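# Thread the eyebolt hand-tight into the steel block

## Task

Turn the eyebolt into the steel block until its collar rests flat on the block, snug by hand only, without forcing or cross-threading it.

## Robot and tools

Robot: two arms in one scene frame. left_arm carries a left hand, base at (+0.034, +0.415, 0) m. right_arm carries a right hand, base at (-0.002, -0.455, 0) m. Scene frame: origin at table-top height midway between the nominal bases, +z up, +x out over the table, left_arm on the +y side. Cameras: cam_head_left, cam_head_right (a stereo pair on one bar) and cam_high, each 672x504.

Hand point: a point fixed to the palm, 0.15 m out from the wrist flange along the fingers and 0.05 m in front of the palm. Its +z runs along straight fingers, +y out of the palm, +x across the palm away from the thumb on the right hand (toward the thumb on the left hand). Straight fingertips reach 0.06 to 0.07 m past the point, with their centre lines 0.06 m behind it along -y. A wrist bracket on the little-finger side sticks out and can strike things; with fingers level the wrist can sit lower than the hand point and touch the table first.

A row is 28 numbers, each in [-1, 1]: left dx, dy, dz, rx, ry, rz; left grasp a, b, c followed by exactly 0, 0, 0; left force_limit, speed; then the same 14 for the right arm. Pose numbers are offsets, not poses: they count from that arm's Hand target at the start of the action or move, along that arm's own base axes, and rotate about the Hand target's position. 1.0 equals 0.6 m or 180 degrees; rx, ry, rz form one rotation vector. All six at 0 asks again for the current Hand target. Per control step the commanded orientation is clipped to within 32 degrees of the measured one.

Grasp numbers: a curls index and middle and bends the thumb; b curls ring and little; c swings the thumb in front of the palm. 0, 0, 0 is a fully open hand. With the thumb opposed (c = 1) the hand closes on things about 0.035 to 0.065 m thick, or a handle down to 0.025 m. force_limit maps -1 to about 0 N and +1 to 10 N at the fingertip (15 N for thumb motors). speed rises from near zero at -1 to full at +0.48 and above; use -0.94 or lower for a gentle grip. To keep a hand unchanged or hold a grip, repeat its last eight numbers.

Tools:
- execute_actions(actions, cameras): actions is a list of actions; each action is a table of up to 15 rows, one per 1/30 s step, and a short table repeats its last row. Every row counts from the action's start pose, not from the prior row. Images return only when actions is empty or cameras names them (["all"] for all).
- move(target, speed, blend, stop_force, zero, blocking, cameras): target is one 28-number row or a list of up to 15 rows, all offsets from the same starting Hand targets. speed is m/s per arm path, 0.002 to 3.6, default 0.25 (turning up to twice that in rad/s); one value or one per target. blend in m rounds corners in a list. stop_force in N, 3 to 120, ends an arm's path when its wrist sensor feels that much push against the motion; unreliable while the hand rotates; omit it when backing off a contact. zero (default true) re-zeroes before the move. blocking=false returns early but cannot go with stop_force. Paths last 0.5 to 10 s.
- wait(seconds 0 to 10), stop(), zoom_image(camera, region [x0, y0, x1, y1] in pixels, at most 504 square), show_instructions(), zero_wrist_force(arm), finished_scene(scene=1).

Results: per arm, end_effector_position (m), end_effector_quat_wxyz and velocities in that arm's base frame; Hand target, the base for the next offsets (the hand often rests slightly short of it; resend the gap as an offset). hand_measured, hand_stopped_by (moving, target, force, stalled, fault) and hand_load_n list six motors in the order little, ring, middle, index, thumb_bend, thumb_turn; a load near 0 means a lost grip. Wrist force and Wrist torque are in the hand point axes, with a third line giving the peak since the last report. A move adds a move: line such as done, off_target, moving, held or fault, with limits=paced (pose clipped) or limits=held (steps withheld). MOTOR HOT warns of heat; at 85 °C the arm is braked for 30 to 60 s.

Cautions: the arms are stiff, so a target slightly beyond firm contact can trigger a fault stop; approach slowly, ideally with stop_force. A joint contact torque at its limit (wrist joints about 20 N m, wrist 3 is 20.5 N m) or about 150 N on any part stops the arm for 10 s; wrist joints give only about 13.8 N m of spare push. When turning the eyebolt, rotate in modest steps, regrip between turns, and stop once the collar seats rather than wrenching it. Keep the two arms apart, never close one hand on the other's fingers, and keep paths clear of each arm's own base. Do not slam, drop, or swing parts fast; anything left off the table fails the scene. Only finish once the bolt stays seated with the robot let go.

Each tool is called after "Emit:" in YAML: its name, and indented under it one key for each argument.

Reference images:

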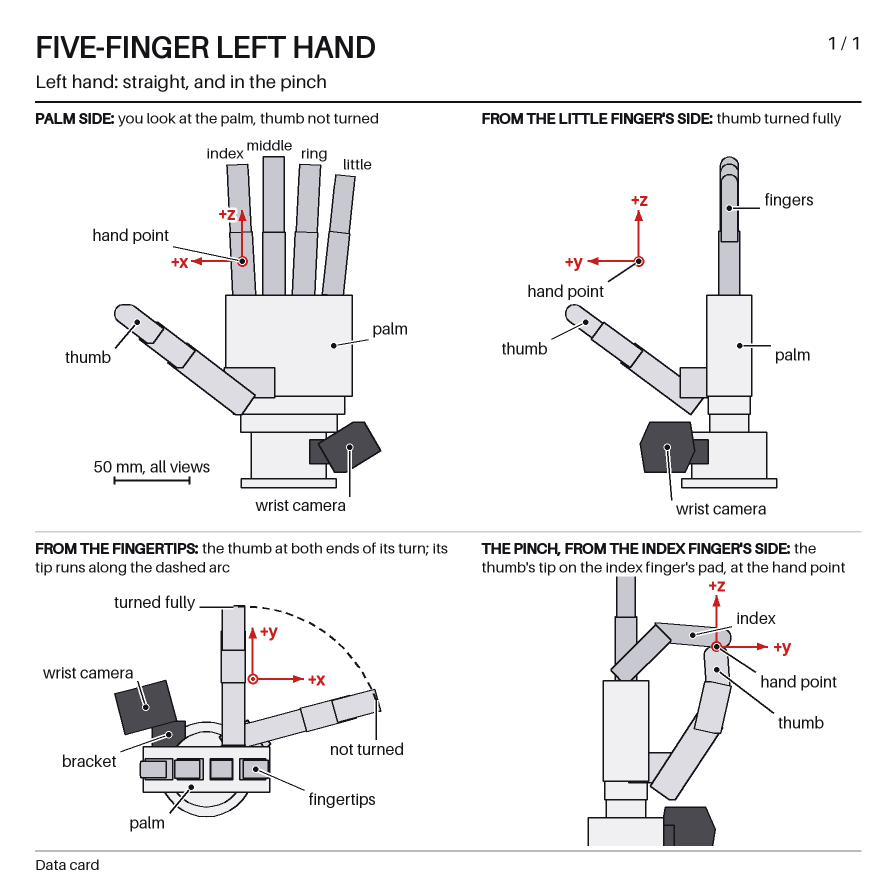

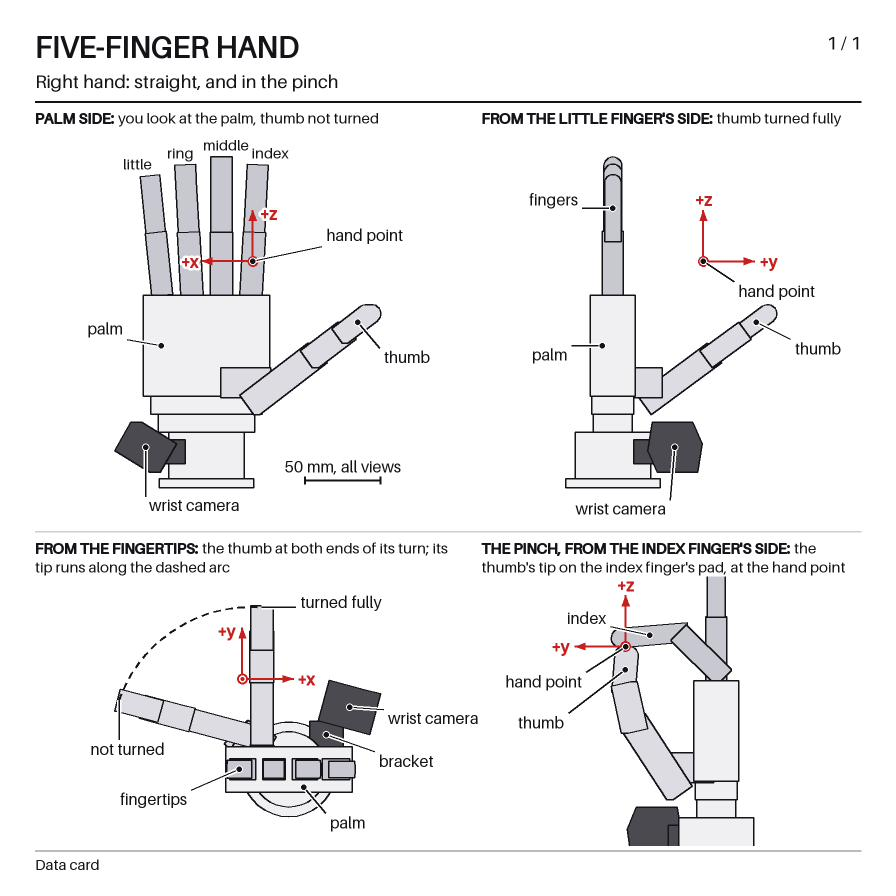

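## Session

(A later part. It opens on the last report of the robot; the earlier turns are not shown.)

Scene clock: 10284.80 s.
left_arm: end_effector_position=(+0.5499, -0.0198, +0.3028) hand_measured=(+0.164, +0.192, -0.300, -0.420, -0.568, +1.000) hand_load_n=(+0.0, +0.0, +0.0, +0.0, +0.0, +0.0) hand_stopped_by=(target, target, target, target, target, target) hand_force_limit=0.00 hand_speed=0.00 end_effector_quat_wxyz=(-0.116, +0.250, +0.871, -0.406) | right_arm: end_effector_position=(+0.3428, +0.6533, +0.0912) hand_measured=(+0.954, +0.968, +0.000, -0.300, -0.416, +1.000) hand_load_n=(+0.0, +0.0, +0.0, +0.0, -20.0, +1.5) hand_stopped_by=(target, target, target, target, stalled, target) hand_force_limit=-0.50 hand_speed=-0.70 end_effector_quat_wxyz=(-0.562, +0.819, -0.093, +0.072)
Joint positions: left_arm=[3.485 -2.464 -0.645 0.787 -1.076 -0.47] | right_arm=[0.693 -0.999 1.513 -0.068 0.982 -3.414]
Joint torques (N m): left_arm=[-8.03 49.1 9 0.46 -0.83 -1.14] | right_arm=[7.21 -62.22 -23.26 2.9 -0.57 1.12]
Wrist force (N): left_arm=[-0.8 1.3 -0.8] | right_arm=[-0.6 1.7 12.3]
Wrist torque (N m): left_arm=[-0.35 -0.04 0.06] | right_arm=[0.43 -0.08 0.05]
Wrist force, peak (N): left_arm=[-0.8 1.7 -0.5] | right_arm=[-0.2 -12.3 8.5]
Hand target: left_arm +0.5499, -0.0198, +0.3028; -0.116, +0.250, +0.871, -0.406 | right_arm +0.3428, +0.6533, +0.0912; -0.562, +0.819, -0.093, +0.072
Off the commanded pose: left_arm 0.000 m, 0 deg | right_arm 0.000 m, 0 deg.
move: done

Emit:
wait:
  seconds: 0
  cameras: ["all"]

Emit:
zoom_image:
  camera: "cam_head_left"
  region: [290, 445, 326, 481]

Emit:
zoom_image:
  camera: "cam_head_right"
  region: [280, 448, 304, 472]

Emit:
zoom_image:
  camera: "cam_high"
  region: [372, 156, 400, 184]

Scene clock: 10330.83 s.
left_arm: end_effector_position=(+0.5499, -0.0198, +0.3028) hand_measured=(+0.164, +0.192, -0.300, -0.420, -0.568, +1.000) hand_load_n=(-0.5, +0.0, +0.0, +0.0, +0.0, +0.0) hand_stopped_by=(target, target, target, target, target, target) hand_force_limit=0.00 hand_speed=0.00 end_effector_quat_wxyz=(-0.116, +0.250, +0.871, -0.406) | right_arm: end_effector_position=(+0.3428, +0.6533, +0.0912) hand_measured=(+0.954, +0.968, +0.000, -0.300, -0.416, +1.000) hand_load_n=(+0.0, +0.0, +0.0, +0.0, -20.0, +1.5) hand_stopped_by=(target, target, target, target, stalled, target) hand_force_limit=-0.50 hand_speed=-0.70 end_effector_quat_wxyz=(-0.562, +0.819, -0.093, +0.072)
Joint positions: left_arm=[3.485 -2.464 -0.645 0.787 -1.076 -0.47] | right_arm=[0.693 -0.999 1.513 -0.068 0.982 -3.414]
Joint torques (N m): left_arm=[-8.04 52.15 10.6 0.52 -0.89 -1.13] | right_arm=[6.37 -31.59 -9.23 -1.6 -0.48 0.86]
Wrist force (N): left_arm=[-0.7 1.5 -0.6] | right_arm=[-0.7 1.7 12.3]
Wrist torque (N m): left_arm=[-0.34 -0.05 0.07] | right_arm=[0.44 -0.07 0.04]
Wrist force, peak (N): left_arm=[-0.8 1.5 -0.8] | right_arm=[-0.7 1.8 12.5]
Hand target: left_arm +0.5499, -0.0198, +0.3028; -0.116, +0.250, +0.871, -0.406 | right_arm +0.3428, +0.6533, +0.0912; -0.562, +0.819, -0.093, +0.072
Off the commanded pose: left_arm 0.000 m, 0 deg | right_arm 0.000 m, 0 deg.

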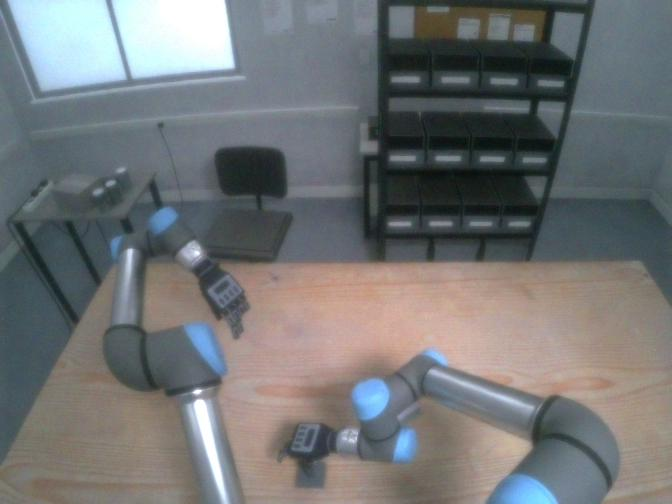

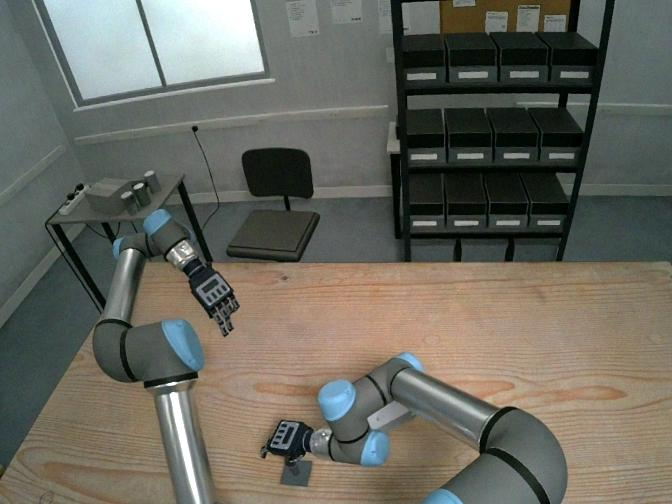

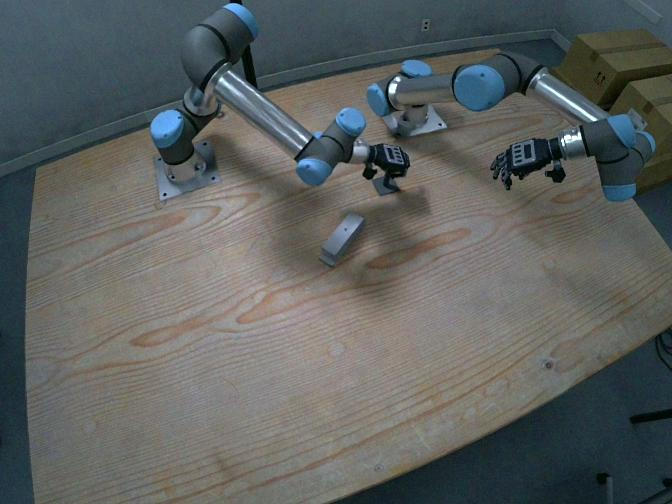

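Scaled by 14.000 from the camera's 672x504 image, which has a finer 960x720 frame.

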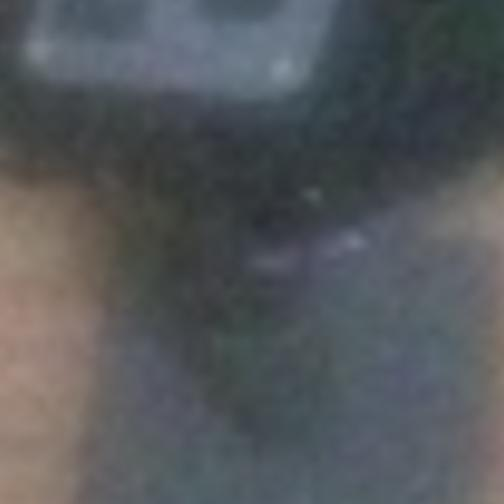

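Scaled by 21.000 from the camera's 672x504 image, which has a finer 960x720 frame.

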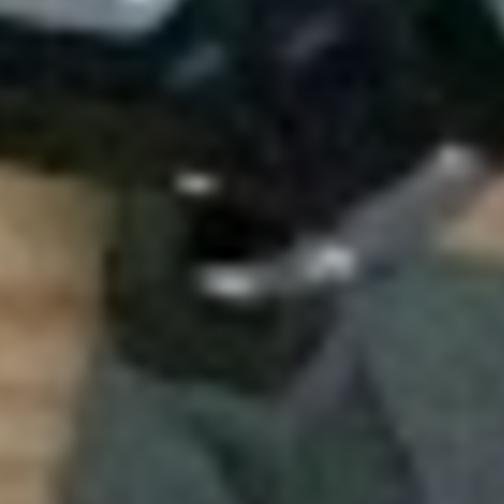

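Scaled by 18.000 from the camera's 672x504 image, which has a finer 960x720 frame.

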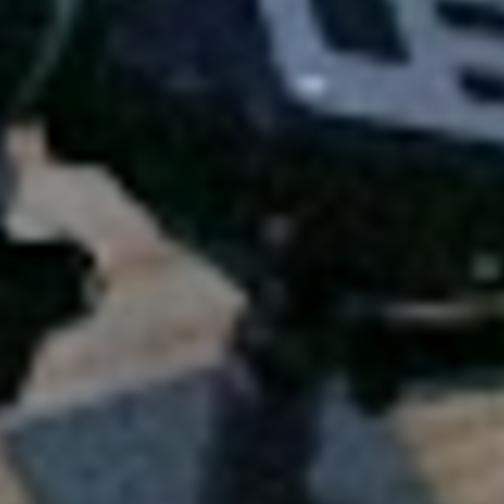

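Emit:
move:
  target: [0,0,0,0,0,0,0.35,0.6,1,0,0,0,0.0,0,0.0010,0.0036,-0.0015,0,0,0,0.45,1,1,0,0,0,-0.5,-0.7]
  speed: 0.01

Scene clock: 10361.53 s.
left_arm: end_effector_position=(+0.5499, -0.0198, +0.3028) hand_measured=(+0.164, +0.192, -0.300, -0.420, -0.568, +1.000) hand_load_n=(+0.0, +0.0, +0.0, +0.0, +0.0, +0.0) hand_stopped_by=(target, target, target, target, target, target) hand_force_limit=0.00 hand_speed=0.00 end_effector_quat_wxyz=(-0.116, +0.250, +0.871, -0.406) | right_arm: end_effector_position=(+0.3434, +0.6555, +0.0903) hand_measured=(+0.954, +0.968, +0.000, -0.300, -0.418, +1.000) hand_load_n=(+0.5, +0.0, +0.0, +0.0, -11.0, +2.5) hand_stopped_by=(target, target, target, target, stalled, target) hand_force_limit=-0.50 hand_speed=-0.70 end_effector_quat_wxyz=(-0.562, +0.819, -0.093, +0.072)
Joint positions: left_arm=[3.485 -2.464 -0.645 0.787 -1.076 -0.47] | right_arm=[0.696 -0.994 1.506 -0.068 0.984 -3.413]
Joint torques (N m): left_arm=[-7.41 54.68 9.05 0.46 -0.83 -1.13] | right_arm=[6.79 -31.73 -16.74 3.42 1.11 1.24]
Wrist force (N): left_arm=[-0.7 1.5 -0.8] | right_arm=[-1.3 -7.9 1.1]
Wrist torque (N m): left_arm=[-0.33 -0.05 0.07] | right_arm=[-0.39 0.05 -0.04]
Wrist force, peak (N): left_arm=[-0.9 1.6 -0.8] | right_arm=[-0.7 1.7 12.5]
Hand target: left_arm +0.5499, -0.0198, +0.3028; -0.116, +0.250, +0.871, -0.406 | right_arm +0.3434, +0.6555, +0.0903; -0.562, +0.819, -0.093, +0.072
Off the commanded pose: left_arm 0.000 m, 0 deg | right_arm 0.000 m, 0 deg.
move: done

Emit:
move:
  target: [0,0,0,0,0,0,0.35,0.6,1,0,0,0,0.0,0,0.0006,0.0022,0.0022,0,0,0,0.45,1,1,0,0,0,-0.5,-0.7]
  speed: 0.01

Scene clock: 10366.50 s.
left_arm: end_effector_position=(+0.5499, -0.0198, +0.3028) hand_measured=(+0.164, +0.192, -0.300, -0.420, -0.568, +1.000) hand_load_n=(+0.0, +0.0, +0.0, +0.0, +0.0, +0.0) hand_stopped_by=(target, target, target, target, target, target) hand_force_limit=0.00 hand_speed=0.00 end_effector_quat_wxyz=(-0.116, +0.250, +0.871, -0.406) | right_arm: end_effector_position=(+0.3438, +0.6568, +0.0916) hand_measured=(+0.954, +0.968, +0.000, -0.300, -0.420, +1.000) hand_load_n=(+0.0, +0.5, +0.0, +0.0, -4.0, +3.0) hand_stopped_by=(target, target, target, target, stalled, target) hand_force_limit=-0.50 hand_speed=-0.70 end_effector_quat_wxyz=(-0.562, +0.819, -0.093, +0.072)
Joint positions: left_arm=[3.485 -2.464 -0.645 0.787 -1.076 -0.47] | right_arm=[0.697 -0.993 1.5 -0.064 0.985 -3.412]
Joint torques (N m): left_arm=[-7.88 58.86 9.4 0.39 -0.77 -1.19] | right_arm=[9.14 -30.8 -22.21 1.33 0.6 1.27]
Wrist force (N): left_arm=[-0.8 1.5 -0.7] | right_arm=[-1.1 1.4 4.1]
Wrist torque (N m): left_arm=[-0.33 -0.03 0.06] | right_arm=[0.04 -0.01 0.07]
Wrist force, peak (N): left_arm=[-1.1 1.5 -0.5] | right_arm=[-1.4 -8.0 1.3]
Hand target: left_arm +0.5499, -0.0198, +0.3028; -0.116, +0.250, +0.871, -0.406 | right_arm +0.3438, +0.6568, +0.0916; -0.562, +0.819, -0.093, +0.072
Off the commanded pose: left_arm 0.000 m, 0 deg | right_arm 0.000 m, 0 deg.
move: done

Emit:
move:
  target: [0,0,0,0,0,0,0.35,0.6,1,0,0,0,0.0,0,0.0004,0.0016,-0.0005,0,0,0,0.45,1,1,0,0,0,-0.5,-0.7]
  speed: 0.01

Scene clock: 10377.87 s.
left_arm: end_effector_position=(+0.5499, -0.0198, +0.3028) hand_measured=(+0.164, +0.192, -0.300, -0.420, -0.568, +1.000) hand_load_n=(+0.0, +0.0, +0.0, +0.0, +0.0, +0.0) hand_stopped_by=(target, target, target, target, target, target) hand_force_limit=0.00 hand_speed=0.00 end_effector_quat_wxyz=(-0.116, +0.250, +0.871, -0.406) | right_arm: end_effector_position=(+0.3440, +0.6578, +0.0913) hand_measured=(+0.954, +0.968, +0.000, -0.300, -0.420, +1.000) hand_load_n=(+0.0, +0.0, +0.0, +0.0, -4.5, +2.5) hand_stopped_by=(target, target, target, target, stalled, target) hand_force_limit=-0.50 hand_speed=-0.70 end_effector_quat_wxyz=(-0.562, +0.819, -0.093, +0.072)
Joint positions: left_arm=[3.485 -2.464 -0.645 0.787 -1.076 -0.47] | right_arm=[0.698 -0.991 1.498 -0.064 0.986 -3.412]
Joint torques (N m): left_arm=[-7.93 60.29 8.99 0.47 -0.85 -1.02] | right_arm=[9.37 -28.46 -22.49 2.27 1.14 1.44]
Wrist force (N): left_arm=[-0.9 1.3 -0.4] | right_arm=[-1.6 -4.3 -1.4]
Wrist torque (N m): left_arm=[-0.37 -0.01 0.06] | right_arm=[-0.29 0.09 -0.02]
Wrist force, peak (N): left_arm=[-0.8 1.7 -0.6] | right_arm=[-2.4 -4.3 -1.3]
Hand target: left_arm +0.5499, -0.0198, +0.3028; -0.116, +0.250, +0.871, -0.406 | right_arm +0.3440, +0.6577, +0.0913; -0.562, +0.819, -0.093, +0.072
Off the commanded pose: left_arm 0.000 m, 0 deg | right_arm 0.000 m, 0 deg.
move: done

Emit:
move:
  target: [0,0,0,0,0,0,0.35,0.6,1,0,0,0,0.0,0,-0.0015,-0.006,0.003,0,0,0,0.45,1,1,0,0,0,-0.5,-0.7]
  speed: 0.01
  stop_force: 6

Scene clock: 10392.67 s.
left_arm: end_effector_position=(+0.5499, -0.0198, +0.3028) hand_measured=(+0.164, +0.192, -0.300, -0.420, -0.568, +1.000) hand_load_n=(+0.5, +0.0, +0.0, +0.0, +0.0, +0.5) hand_stopped_by=(target, target, target, target, target, target) hand_force_limit=0.00 hand_speed=0.00 end_effector_quat_wxyz=(-0.116, +0.250, +0.871, -0.406) | right_arm: end_effector_position=(+0.3437, +0.6568, +0.0917) hand_measured=(+0.954, +0.968, +0.000, -0.300, -0.420, +1.000) hand_load_n=(+0.5, +0.0, +0.0, +0.0, -6.5, +3.0) hand_stopped_by=(target, target, target, target, stalled, target) hand_force_limit=-0.50 hand_speed=-0.70 end_effector_quat_wxyz=(-0.562, +0.819, -0.093, +0.072)
Joint positions: left_arm=[3.485 -2.464 -0.645 0.787 -1.076 -0.47] | right_arm=[0.697 -0.993 1.5 -0.063 0.985 -3.412]
Joint torques (N m): left_arm=[-7.41 61.45 8.31 0.4 -0.85 -1.2] | right_arm=[10.81 -27.23 -26.2 1.01 0.23 1.54]
Wrist force (N): left_arm=[-0.7 1.5 -0.8] | right_arm=[-1.1 -2.2 2.9]
Wrist torque (N m): left_arm=[-0.32 -0.06 0.07] | right_arm=[-0.11 0.00 0.04]
Wrist force, peak (N): left_arm=[-0.7 1.8 -0.5] | right_arm=[-1.5 -4.4 -1.3]
Hand target: left_arm +0.5499, -0.0198, +0.3028; -0.116, +0.250, +0.871, -0.406 | right_arm +0.3437, +0.6568, +0.0917; -0.562, +0.819, -0.093, +0.072 (not the last commanded pose)
Off the commanded pose: left_arm 0.000 m, 0 deg | right_arm 0.003 m, 0 deg.
move: contact (right_arm)

Emit:
move:
  target: [0,0,0,0,0,0,0.35,0.6,1,0,0,0,0.0,0,0,0,0,0,0,0,0.45,0.17,1,0,0,0,-0.5,-0.8]
  speed: 0.01
  cameras: ["all"]

Emit:
zoom_image:
  camera: "cam_head_right"
  region: [276, 448, 304, 476]

Emit:
zoom_image:
  camera: "cam_high"
  region: [372, 156, 400, 184]

Scene clock: 10420.43 s.
left_arm: end_effector_position=(+0.5499, -0.0198, +0.3028) hand_measured=(+0.164, +0.192, -0.300, -0.420, -0.568, +1.000) hand_load_n=(+0.0, +0.0, +0.0, +0.0, +0.0, +0.0) hand_stopped_by=(target, target, target, target, target, target) hand_force_limit=0.00 hand_speed=0.00 end_effector_quat_wxyz=(-0.116, +0.250, +0.871, -0.406) | right_arm: end_effector_position=(+0.3437, +0.6568, +0.0917) hand_measured=(-0.706, -0.610, -0.208, -0.134, -0.364, +1.000) hand_load_n=(+0.0, +0.0, +0.0, +0.0, +0.0, +1.0) hand_stopped_by=(target, target, target, target, target, target) hand_force_limit=-0.50 hand_speed=-0.80 end_effector_quat_wxyz=(-0.562, +0.819, -0.093, +0.072)
Joint positions: left_arm=[3.485 -2.464 -0.645 0.787 -1.076 -0.47] | right_arm=[0.697 -0.993 1.5 -0.063 0.985 -3.412]
Joint torques (N m): left_arm=[-8.72 61.26 9.05 0.22 -0.73 -1.22] | right_arm=[10.74 -51.18 -22.58 -2.49 -0.59 1.53]
Wrist force (N): left_arm=[-0.7 1.3 -0.5] | right_arm=[-0.3 -1.1 0.9]
Wrist torque (N m): left_arm=[-0.37 -0.04 0.08] | right_arm=[-0.22 0.01 0.00]
Wrist force, peak (N): left_arm=[-1.0 1.7 -0.9] | right_arm=[-1.3 -2.5 3.2]
Hand target: left_arm +0.5499, -0.0198, +0.3028; -0.116, +0.250, +0.871, -0.406 | right_arm +0.3437, +0.6568, +0.0917; -0.562, +0.819, -0.093, +0.072
Off the commanded pose: left_arm 0.000 m, 0 deg | right_arm 0.000 m, 0 deg.
move: done

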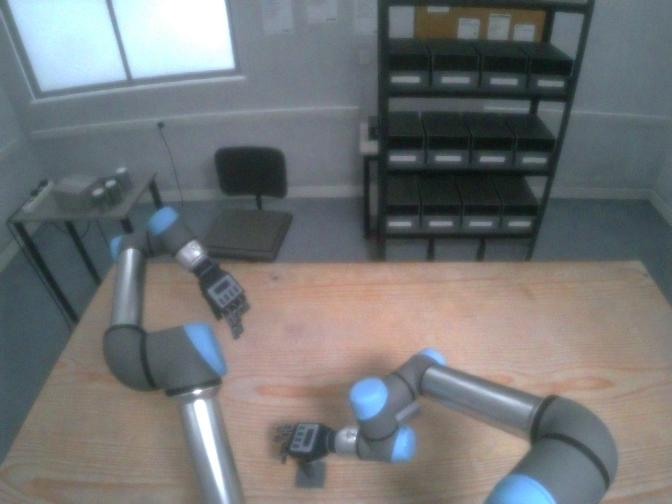

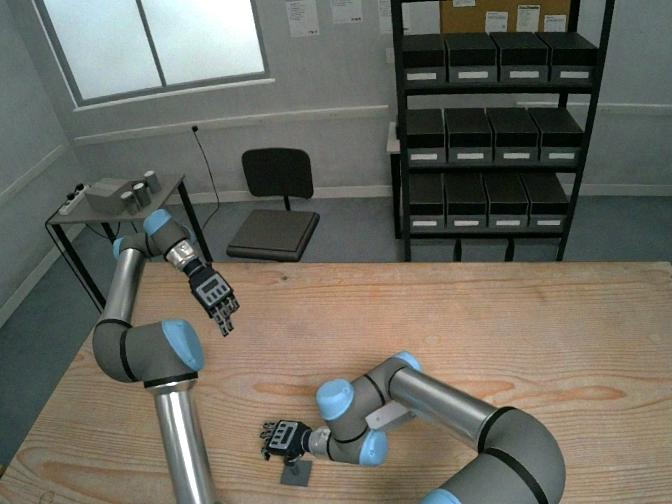

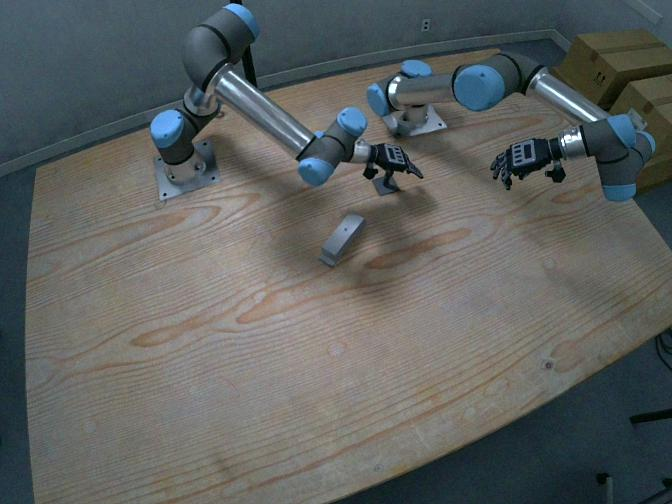

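Scaled by 18.000 from the camera's 672x504 image, which has a finer 960x720 frame.

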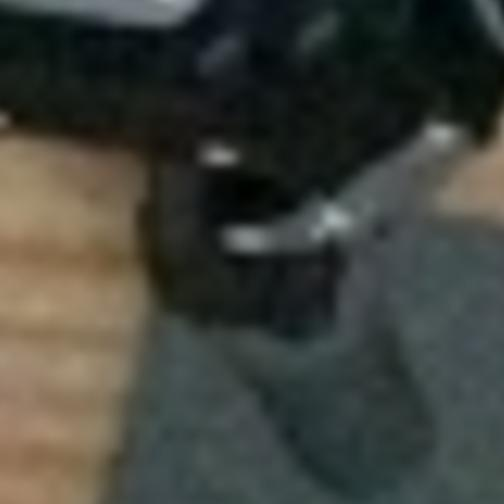

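Scaled by 18.000 from the camera's 672x504 image, which has a finer 960x720 frame.

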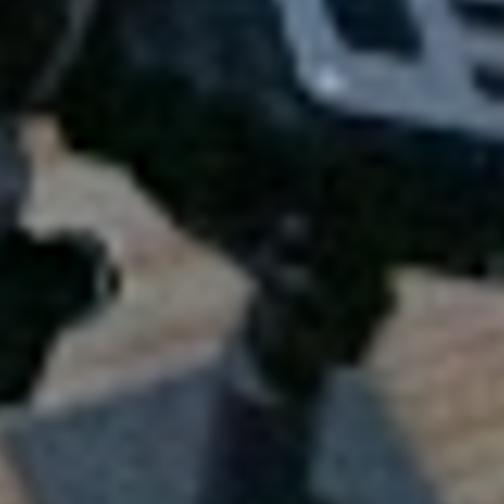

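Emit:
move:
  target: [0,0,0,0,0,0,0.35,0.6,1,0,0,0,0.0,0,-0.0028,-0.0113,0.0045,0,0,0,0.45,0.17,1,0,0,0,-0.5,-0.8]
  speed: 0.01
  stop_force: 5

Scene clock: 10429.10 s.
left_arm: end_effector_position=(+0.5499, -0.0198, +0.3028) hand_measured=(+0.164, +0.192, -0.300, -0.420, -0.568, +1.000) hand_load_n=(+0.0, +0.0, +0.0, +0.0, +0.0, +0.0) hand_stopped_by=(target, target, target, target, target, target) hand_force_limit=0.00 hand_speed=0.00 end_effector_quat_wxyz=(-0.116, +0.250, +0.871, -0.406) | right_arm: end_effector_position=(+0.3427, +0.6531, +0.0932) hand_measured=(-0.706, -0.610, -0.208, -0.134, -0.362, +1.000) hand_load_n=(-0.5, -0.5, +0.0, +0.0, -8.0, +5.0) hand_stopped_by=(target, target, target, target, target, target) hand_force_limit=-0.50 hand_speed=-0.80 end_effector_quat_wxyz=(-0.562, +0.819, -0.093, +0.072)
Joint positions: left_arm=[3.485 -2.464 -0.645 0.787 -1.076 -0.47] | right_arm=[0.693 -1.002 1.511 -0.064 0.981 -3.414]
Joint torques (N m): left_arm=[-8.16 61.39 8.58 0.27 -0.87 -1.12] | right_arm=[9.29 -27.56 -26.52 1.44 -0.13 1.48]
Wrist force (N): left_arm=[-0.9 1.4 -0.7] | right_arm=[-2.0 -1.8 4.3]
Wrist torque (N m): left_arm=[-0.34 -0.02 0.06] | right_arm=[-0.09 0.00 0.09]
Wrist force, peak (N): left_arm=[-1.0 1.6 -0.8] | right_arm=[-1.9 0.7 6.2]
Hand target: left_arm +0.5499, -0.0198, +0.3028; -0.116, +0.250, +0.871, -0.406 | right_arm +0.3427, +0.6531, +0.0932; -0.562, +0.819, -0.093, +0.072 (not the last commanded pose)
Off the commanded pose: left_arm 0.000 m, 0 deg | right_arm 0.003 m, 0 deg.
move: contact (right_arm)

Emit:
move:
  target: [0,0,0,0,0,0,0.35,0.6,1,0,0,0,0.0,0,-0.0006,-0.0022,0.0057,0.081,-0.0194,0.0011,0.45,0.17,1,0,0,0,-0.5,-0.8]
  speed: 0.02

Scene clock: 10476.07 s.
left_arm: end_effector_position=(+0.5499, -0.0198, +0.3028) hand_measured=(+0.164, +0.192, -0.300, -0.420, -0.568, +1.000) hand_load_n=(+0.0, +0.0, +0.5, -0.5, +0.0, +0.0) hand_stopped_by=(target, target, target, target, target, target) hand_force_limit=0.00 hand_speed=0.00 end_effector_quat_wxyz=(-0.116, +0.250, +0.871, -0.406) | right_arm: end_effector_position=(+0.3423, +0.6518, +0.0966) hand_measured=(-0.706, -0.610, -0.208, -0.134, -0.364, +1.000) hand_load_n=(+0.0, +0.0, +0.0, +0.0, +0.0, +0.0) hand_stopped_by=(target, target, target, target, target, target) hand_force_limit=-0.50 hand_speed=-0.80 end_effector_quat_wxyz=(-0.664, +0.738, -0.083, +0.083) end_effector_velocity=(+0.000, -0.001, +0.000) end_effector_angular_velocity=(-0.004, +0.002, +0.000)
Joint positions: left_arm=[3.485 -2.464 -0.645 0.787 -1.076 -0.47] | right_arm=[0.654 -1.054 1.747 -0.558 0.894 -3.238]
Joint velocities: left_arm=[within noise] | right_arm=[0 0 -0.001 0.007 0 -0.003]
Joint torques (N m): left_arm=[-8.75 60.69 8.79 0.3 -1.05 -1.22] | right_arm=[-8.46 -54.27 -23.15 1.4 0.08 -1.64]
Wrist force (N): left_arm=[-0.7 1.6 -0.5] | right_arm=[-0.3 -1.2 1.0]
Wrist torque (N m): left_arm=[-0.32 -0.04 0.07] | right_arm=[-0.30 0.07 -0.15]
Wrist force, peak (N): left_arm=[-1.1 1.5 -0.7] | right_arm=[-2.9 -5.3 2.9]
Hand target: left_arm +0.5499, -0.0198, +0.3028; -0.116, +0.250, +0.871, -0.406 | right_arm +0.3423, +0.6518, +0.0966; -0.664, +0.738, -0.083, +0.083
Off the commanded pose: left_arm 0.000 m, 0 deg | right_arm 0.000 m, 0 deg.
move: done

Emit:
move:
  target: [0,0,0,0,0,0,0.35,0.6,1,0,0,0,0.0,0,-0.0053,-0.0216,0.007,0,0,0,0.45,0.17,1,0,0,0,-0.5,-0.8]
  speed: 0.01
  stop_force: 5
  cameras: ["all"]

Emit:
zoom_image:
  camera: "cam_head_right"
  region: [276, 448, 304, 476]

Emit:
zoom_image:
  camera: "cam_high"
  region: [372, 156, 400, 184]

Scene clock: 10488.07 s.
left_arm: end_effector_position=(+0.5499, -0.0198, +0.3028) hand_measured=(+0.164, +0.192, -0.300, -0.420, -0.568, +1.000) hand_load_n=(+0.0, +0.0, +0.0, +0.0, +0.0, +0.0) hand_stopped_by=(target, target, target, target, target, target) hand_force_limit=0.00 hand_speed=0.00 end_effector_quat_wxyz=(-0.116, +0.250, +0.871, -0.406) | right_arm: end_effector_position=(+0.3392, +0.6388, +0.1008) hand_measured=(-0.706, -0.610, -0.208, -0.134, -0.364, +1.000) hand_load_n=(+0.0, -0.5, +0.0, +0.0, -1.0, +1.0) hand_stopped_by=(target, target, target, target, target, target) hand_force_limit=-0.50 hand_speed=-0.80 end_effector_quat_wxyz=(-0.664, +0.738, -0.083, +0.083)
Joint positions: left_arm=[3.485 -2.464 -0.645 0.787 -1.076 -0.47] | right_arm=[0.636 -1.084 1.782 -0.562 0.877 -3.241]
Joint torques (N m): left_arm=[-7.7 61.24 8.94 0.26 -0.8 -1.09] | right_arm=[10.77 -23.45 -24.96 -1.74 0.49 0.88]
Wrist force (N): left_arm=[-0.6 1.4 -0.7] | right_arm=[-0.2 -0.7 1.8]
Wrist torque (N m): left_arm=[-0.34 -0.07 0.08] | right_arm=[-0.22 0.01 -0.10]
Wrist force, peak (N): left_arm=[-0.8 1.6 -1.0] | right_arm=[-0.2 -1.0 2.0]
Hand target: left_arm +0.5499, -0.0198, +0.3028; -0.116, +0.250, +0.871, -0.406 | right_arm +0.3392, +0.6388, +0.1008; -0.664, +0.738, -0.083, +0.083
Off the commanded pose: left_arm 0.000 m, 0 deg | right_arm 0.000 m, 0 deg.
move: done

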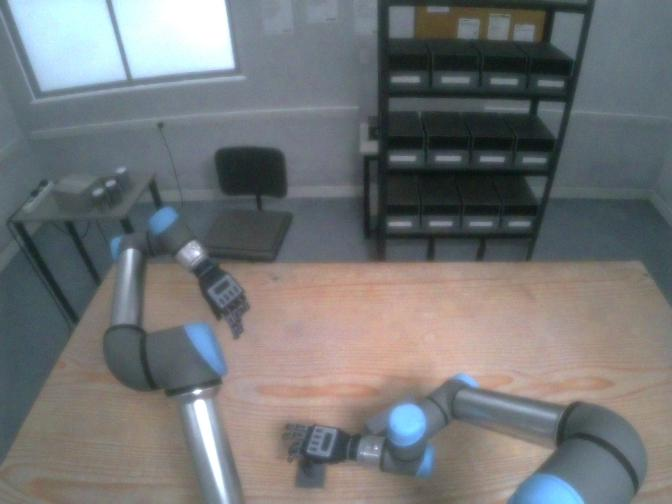

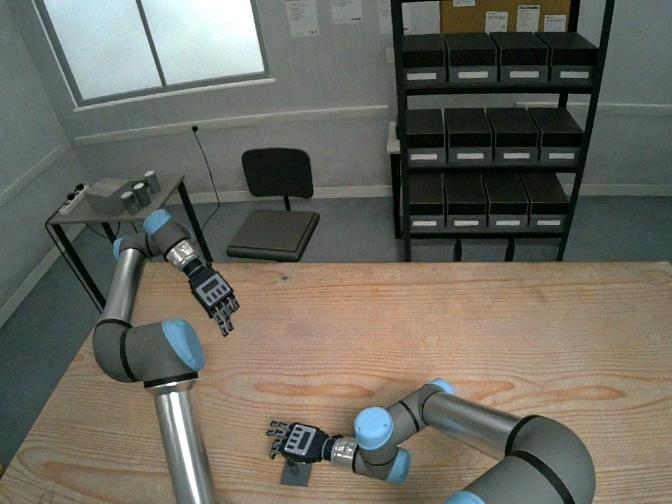

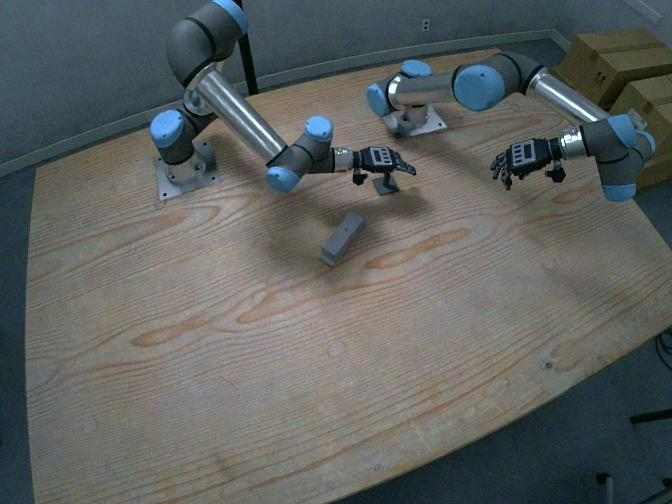

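Scaled by 18.000 from the camera's 672x504 image, which has a finer 960x720 frame.

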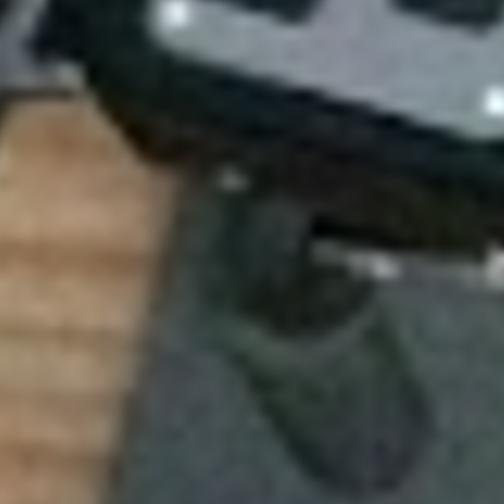

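Scaled by 18.000 from the camera's 672x504 image, which has a finer 960x720 frame.

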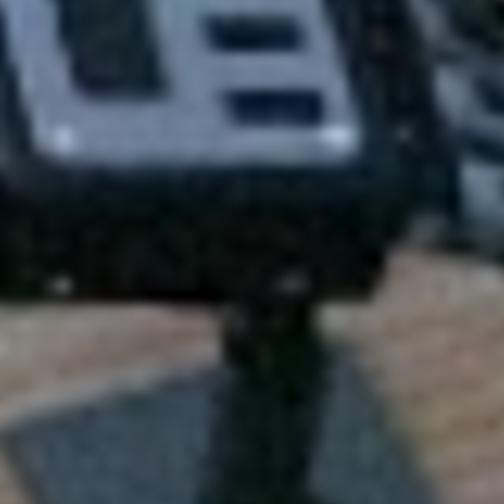

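Emit:
move:
  target:
    - [0,0,0,0,0,0,0.35,0.6,1,0,0,0,0.0,0,-0.002,-0.0083,0.0033,0,0,0,0.45,0.17,1,0,0,0,-0.5,-0.8]
    - [0,0,0,0,0,0,0.35,0.6,1,0,0,0,0.0,0,-0.002,-0.0083,0.15,0,0,0,0.45,0.17,1,0,0,0,-0.5,-0.8]
  speed: [0.015,0.04]
  stop_force: 5
  cameras: ["all"]

Emit:
zoom_image:
  camera: "cam_head_right"
  region: [276, 446, 304, 474]

Emit:
zoom_image:
  camera: "cam_high"
  region: [374, 160, 402, 188]

Emit:
zoom_image:
  camera: "cam_head_left"
  region: [295, 448, 323, 476]

Scene clock: 10523.63 s.
left_arm: end_effector_position=(+0.5499, -0.0198, +0.3028) hand_measured=(+0.164, +0.192, -0.300, -0.420, -0.568, +1.000) hand_load_n=(+0.0, +0.0, +0.0, +0.0, +0.0, +0.0) hand_stopped_by=(target, target, target, target, target, target) hand_force_limit=0.00 hand_speed=0.00 end_effector_quat_wxyz=(-0.116, +0.250, +0.871, -0.406) | right_arm: end_effector_position=(+0.3380, +0.6339, +0.1908) hand_measured=(-0.706, -0.610, -0.208, -0.134, -0.364, +1.000) hand_load_n=(+0.0, +0.0, +0.0, +0.0, +0.0, +0.0) hand_stopped_by=(target, target, target, target, target, target) hand_force_limit=-0.50 hand_speed=-0.80 end_effector_quat_wxyz=(-0.664, +0.738, -0.083, +0.083)
Joint positions: left_arm=[3.485 -2.464 -0.645 0.787 -1.076 -0.47] | right_arm=[0.63 -1.213 1.704 -0.354 0.871 -3.243]
Joint torques (N m): left_arm=[-8.44 61.21 8.98 0.28 -0.83 -1.18] | right_arm=[7.86 -21.07 -8.35 -3.74 -0.35 -1.75]
Wrist force (N): left_arm=[-0.5 1.4 -0.7] | right_arm=[-0.1 -1.5 0.6]
Wrist torque (N m): left_arm=[-0.34 -0.08 0.09] | right_arm=[-0.33 0.07 -0.14]
Wrist force, peak (N): left_arm=[-1.0 1.6 -0.8] | right_arm=[-0.4 -0.5 2.7]
Hand target: left_arm +0.5499, -0.0198, +0.3028; -0.116, +0.250, +0.871, -0.406 | right_arm +0.3380, +0.6339, +0.1908; -0.664, +0.738, -0.083, +0.083
Off the commanded pose: left_arm 0.000 m, 0 deg | right_arm 0.000 m, 0 deg.
move: done

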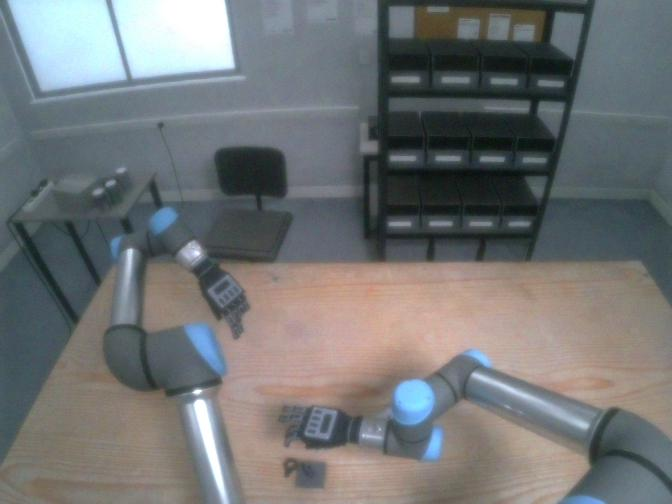

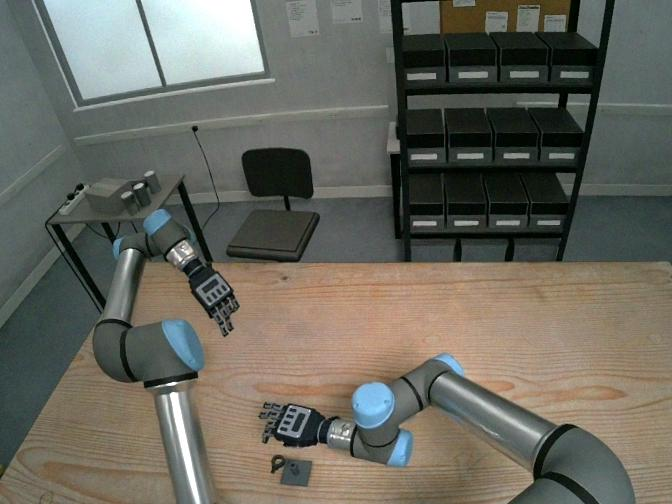

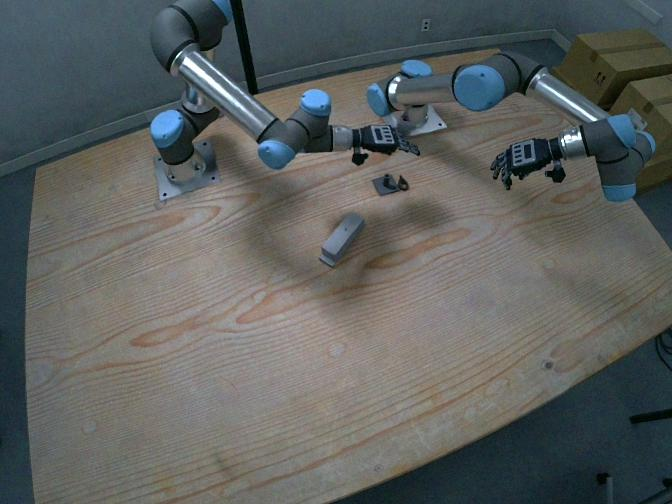

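Scaled by 18.000 from the camera's 672x504 image, which has a finer 960x720 frame.

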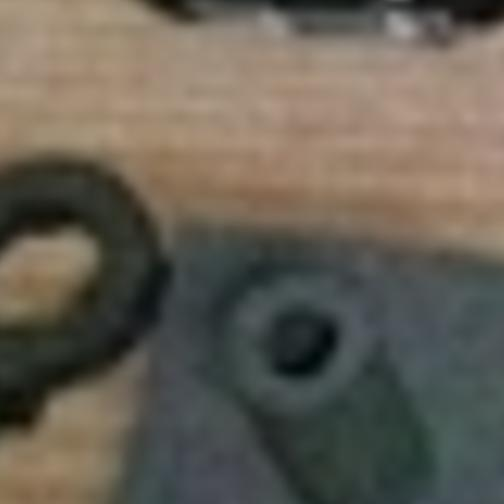

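Scaled by 18.000 from the camera's 672x504 image, which has a finer 960x720 frame.

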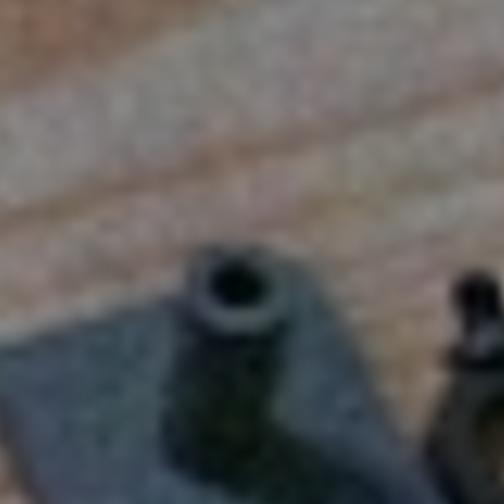

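Scaled by 18.000 from the camera's 672x504 image, which has a finer 960x720 frame.

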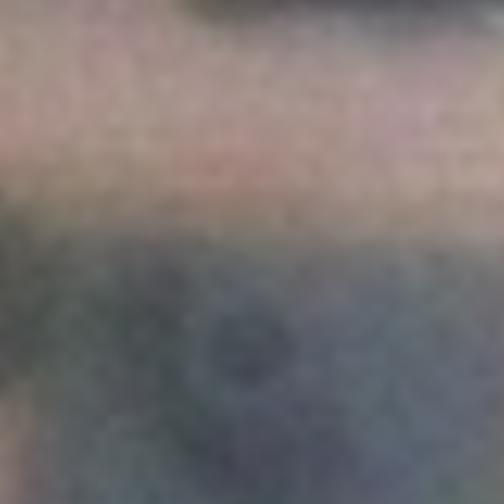

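Emit:
zoom_image:
  camera: "cam_head_right"
  region: [264, 448, 304, 488]

Emit:
zoom_image:
  camera: "cam_high"
  region: [384, 164, 416, 196]

Emit:
zoom_image:
  camera: "cam_head_left"
  region: [276, 448, 316, 488]

Scaled by 12.600 from the camera's 672x504 image, which has a finer 960x720 frame.

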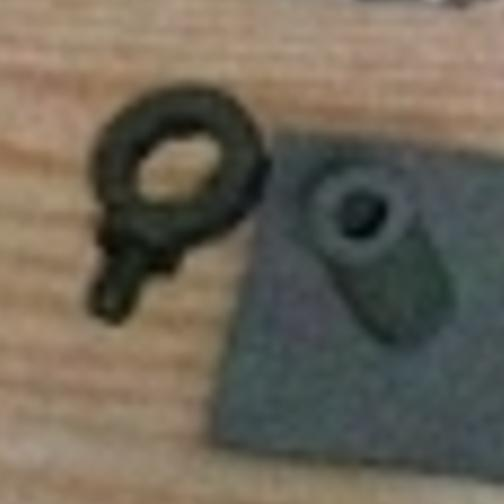

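Scaled by 15.750 from the camera's 672x504 image, which has a finer 960x720 frame.

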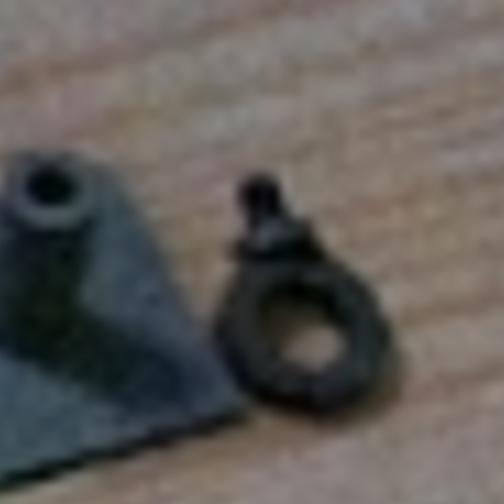

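Scaled by 12.600 from the camera's 672x504 image, which has a finer 960x720 frame.

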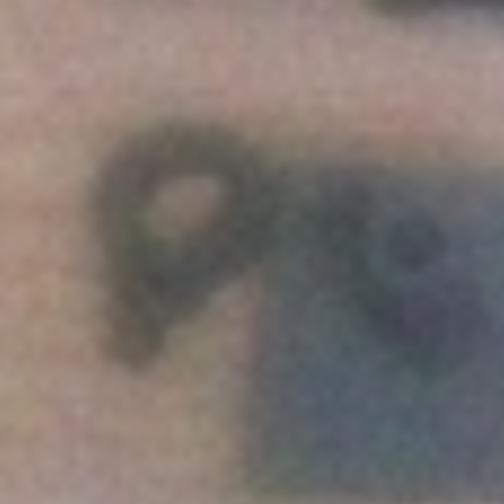

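Emit:
move:
  target: [0,0,0,0,0,0,0.35,0.6,1,0,0,0,0.0,0,0.0255,0.0685,-0.10,-0.109,0.0246,0.0294,0.33,0.17,1,0,0,0,-0.3,-0.3]
  speed: 0.08
  cameras: ["all"]

Emit:
zoom_image:
  camera: "cam_head_right"
  region: [244, 420, 324, 500]

Emit:
zoom_image:
  camera: "cam_high"
  region: [370, 140, 430, 200]

Scene clock: 10904.27 s.
left_arm: end_effector_position=(+0.5499, -0.0198, +0.3028) hand_measured=(+0.164, +0.192, -0.300, -0.420, -0.568, +1.000) hand_load_n=(+0.0, +0.0, +0.0, +0.0, +0.0, +0.0) hand_stopped_by=(target, target, target, target, target, target) hand_force_limit=0.00 hand_speed=0.00 end_effector_quat_wxyz=(-0.116, +0.250, +0.871, -0.406) | right_arm: end_effector_position=(+0.3532, +0.6750, +0.1307) hand_measured=(-0.694, -0.628, -0.448, -0.374, -0.454, +1.000) hand_load_n=(+0.0, +0.0, +0.0, +0.0, +0.0, +0.0) hand_stopped_by=(target, target, target, target, target, target) hand_force_limit=-0.30 hand_speed=-0.30 end_effector_quat_wxyz=(-0.528, +0.846, -0.059, +0.037)
Joint positions: left_arm=[3.485 -2.464 -0.645 0.787 -1.076 -0.47] | right_arm=[0.7 -0.914 1.227 0.268 0.928 -3.517]
Joint torques (N m): left_arm=[-8.11 59.37 9.59 0.22 -0.94 -1.14] | right_arm=[-11.04 -66.18 -18.98 -0.29 -0.18 1.12]
Wrist force (N): left_arm=[-1.0 1.1 -0.6] | right_arm=[0.2 -1.1 0.4]
Wrist torque (N m): left_arm=[-0.39 0.00 0.06] | right_arm=[-0.22 -0.05 0.00]
Wrist force, peak (N): left_arm=[-0.8 1.6 -0.8] | right_arm=[0.5 -1.9 1.1]
Hand target: left_arm +0.5499, -0.0198, +0.3028; -0.116, +0.250, +0.871, -0.406 | right_arm +0.3533, +0.6750, +0.1308; -0.528, +0.846, -0.059, +0.037
Off the commanded pose: left_arm 0.000 m, 0 deg | right_arm 0.000 m, 0 deg.
move: done

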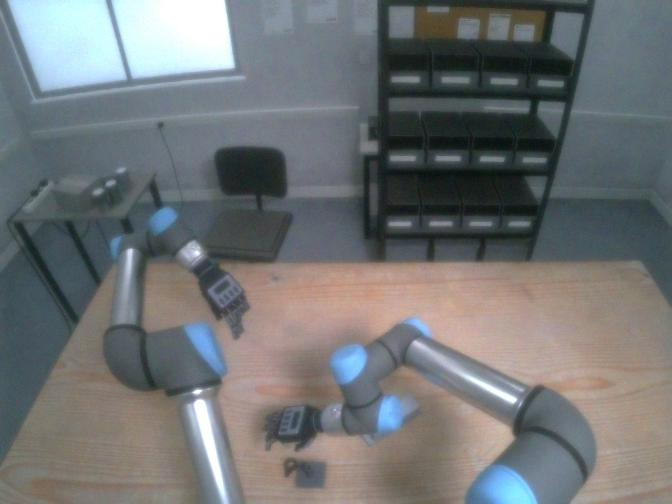

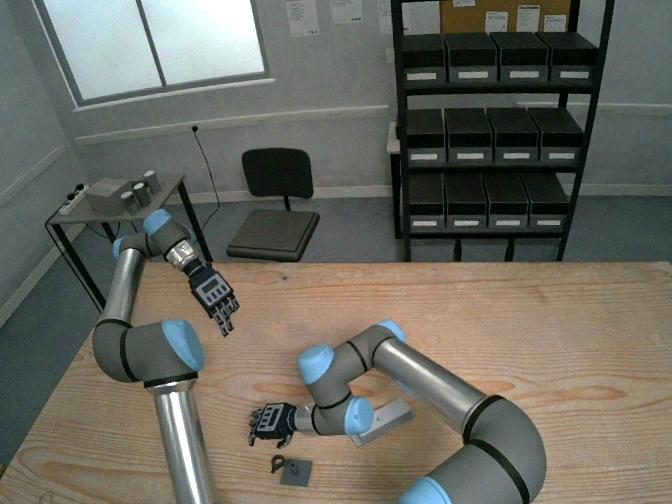

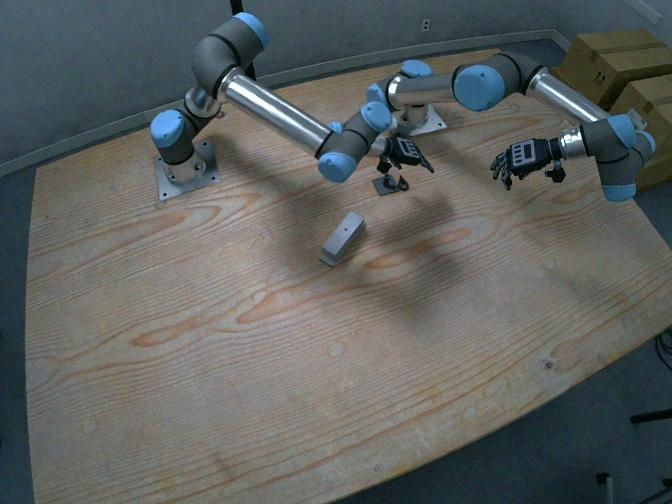

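Scaled by 6.300 from the camera's 672x504 image, which has a finer 960x720 frame.

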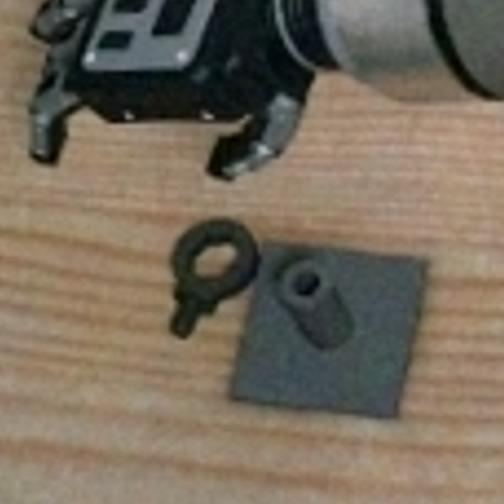

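Scaled by 8.400 from the camera's 672x504 image, which has a finer 960x720 frame.

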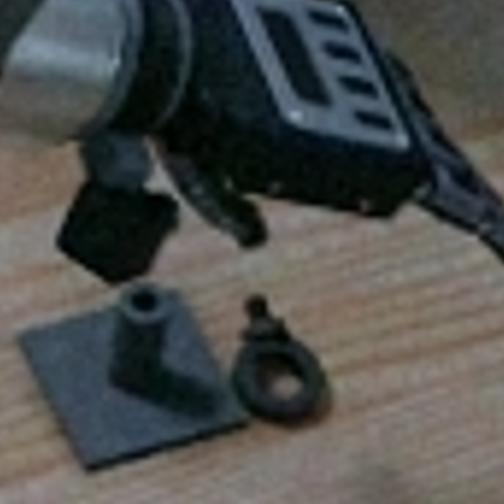

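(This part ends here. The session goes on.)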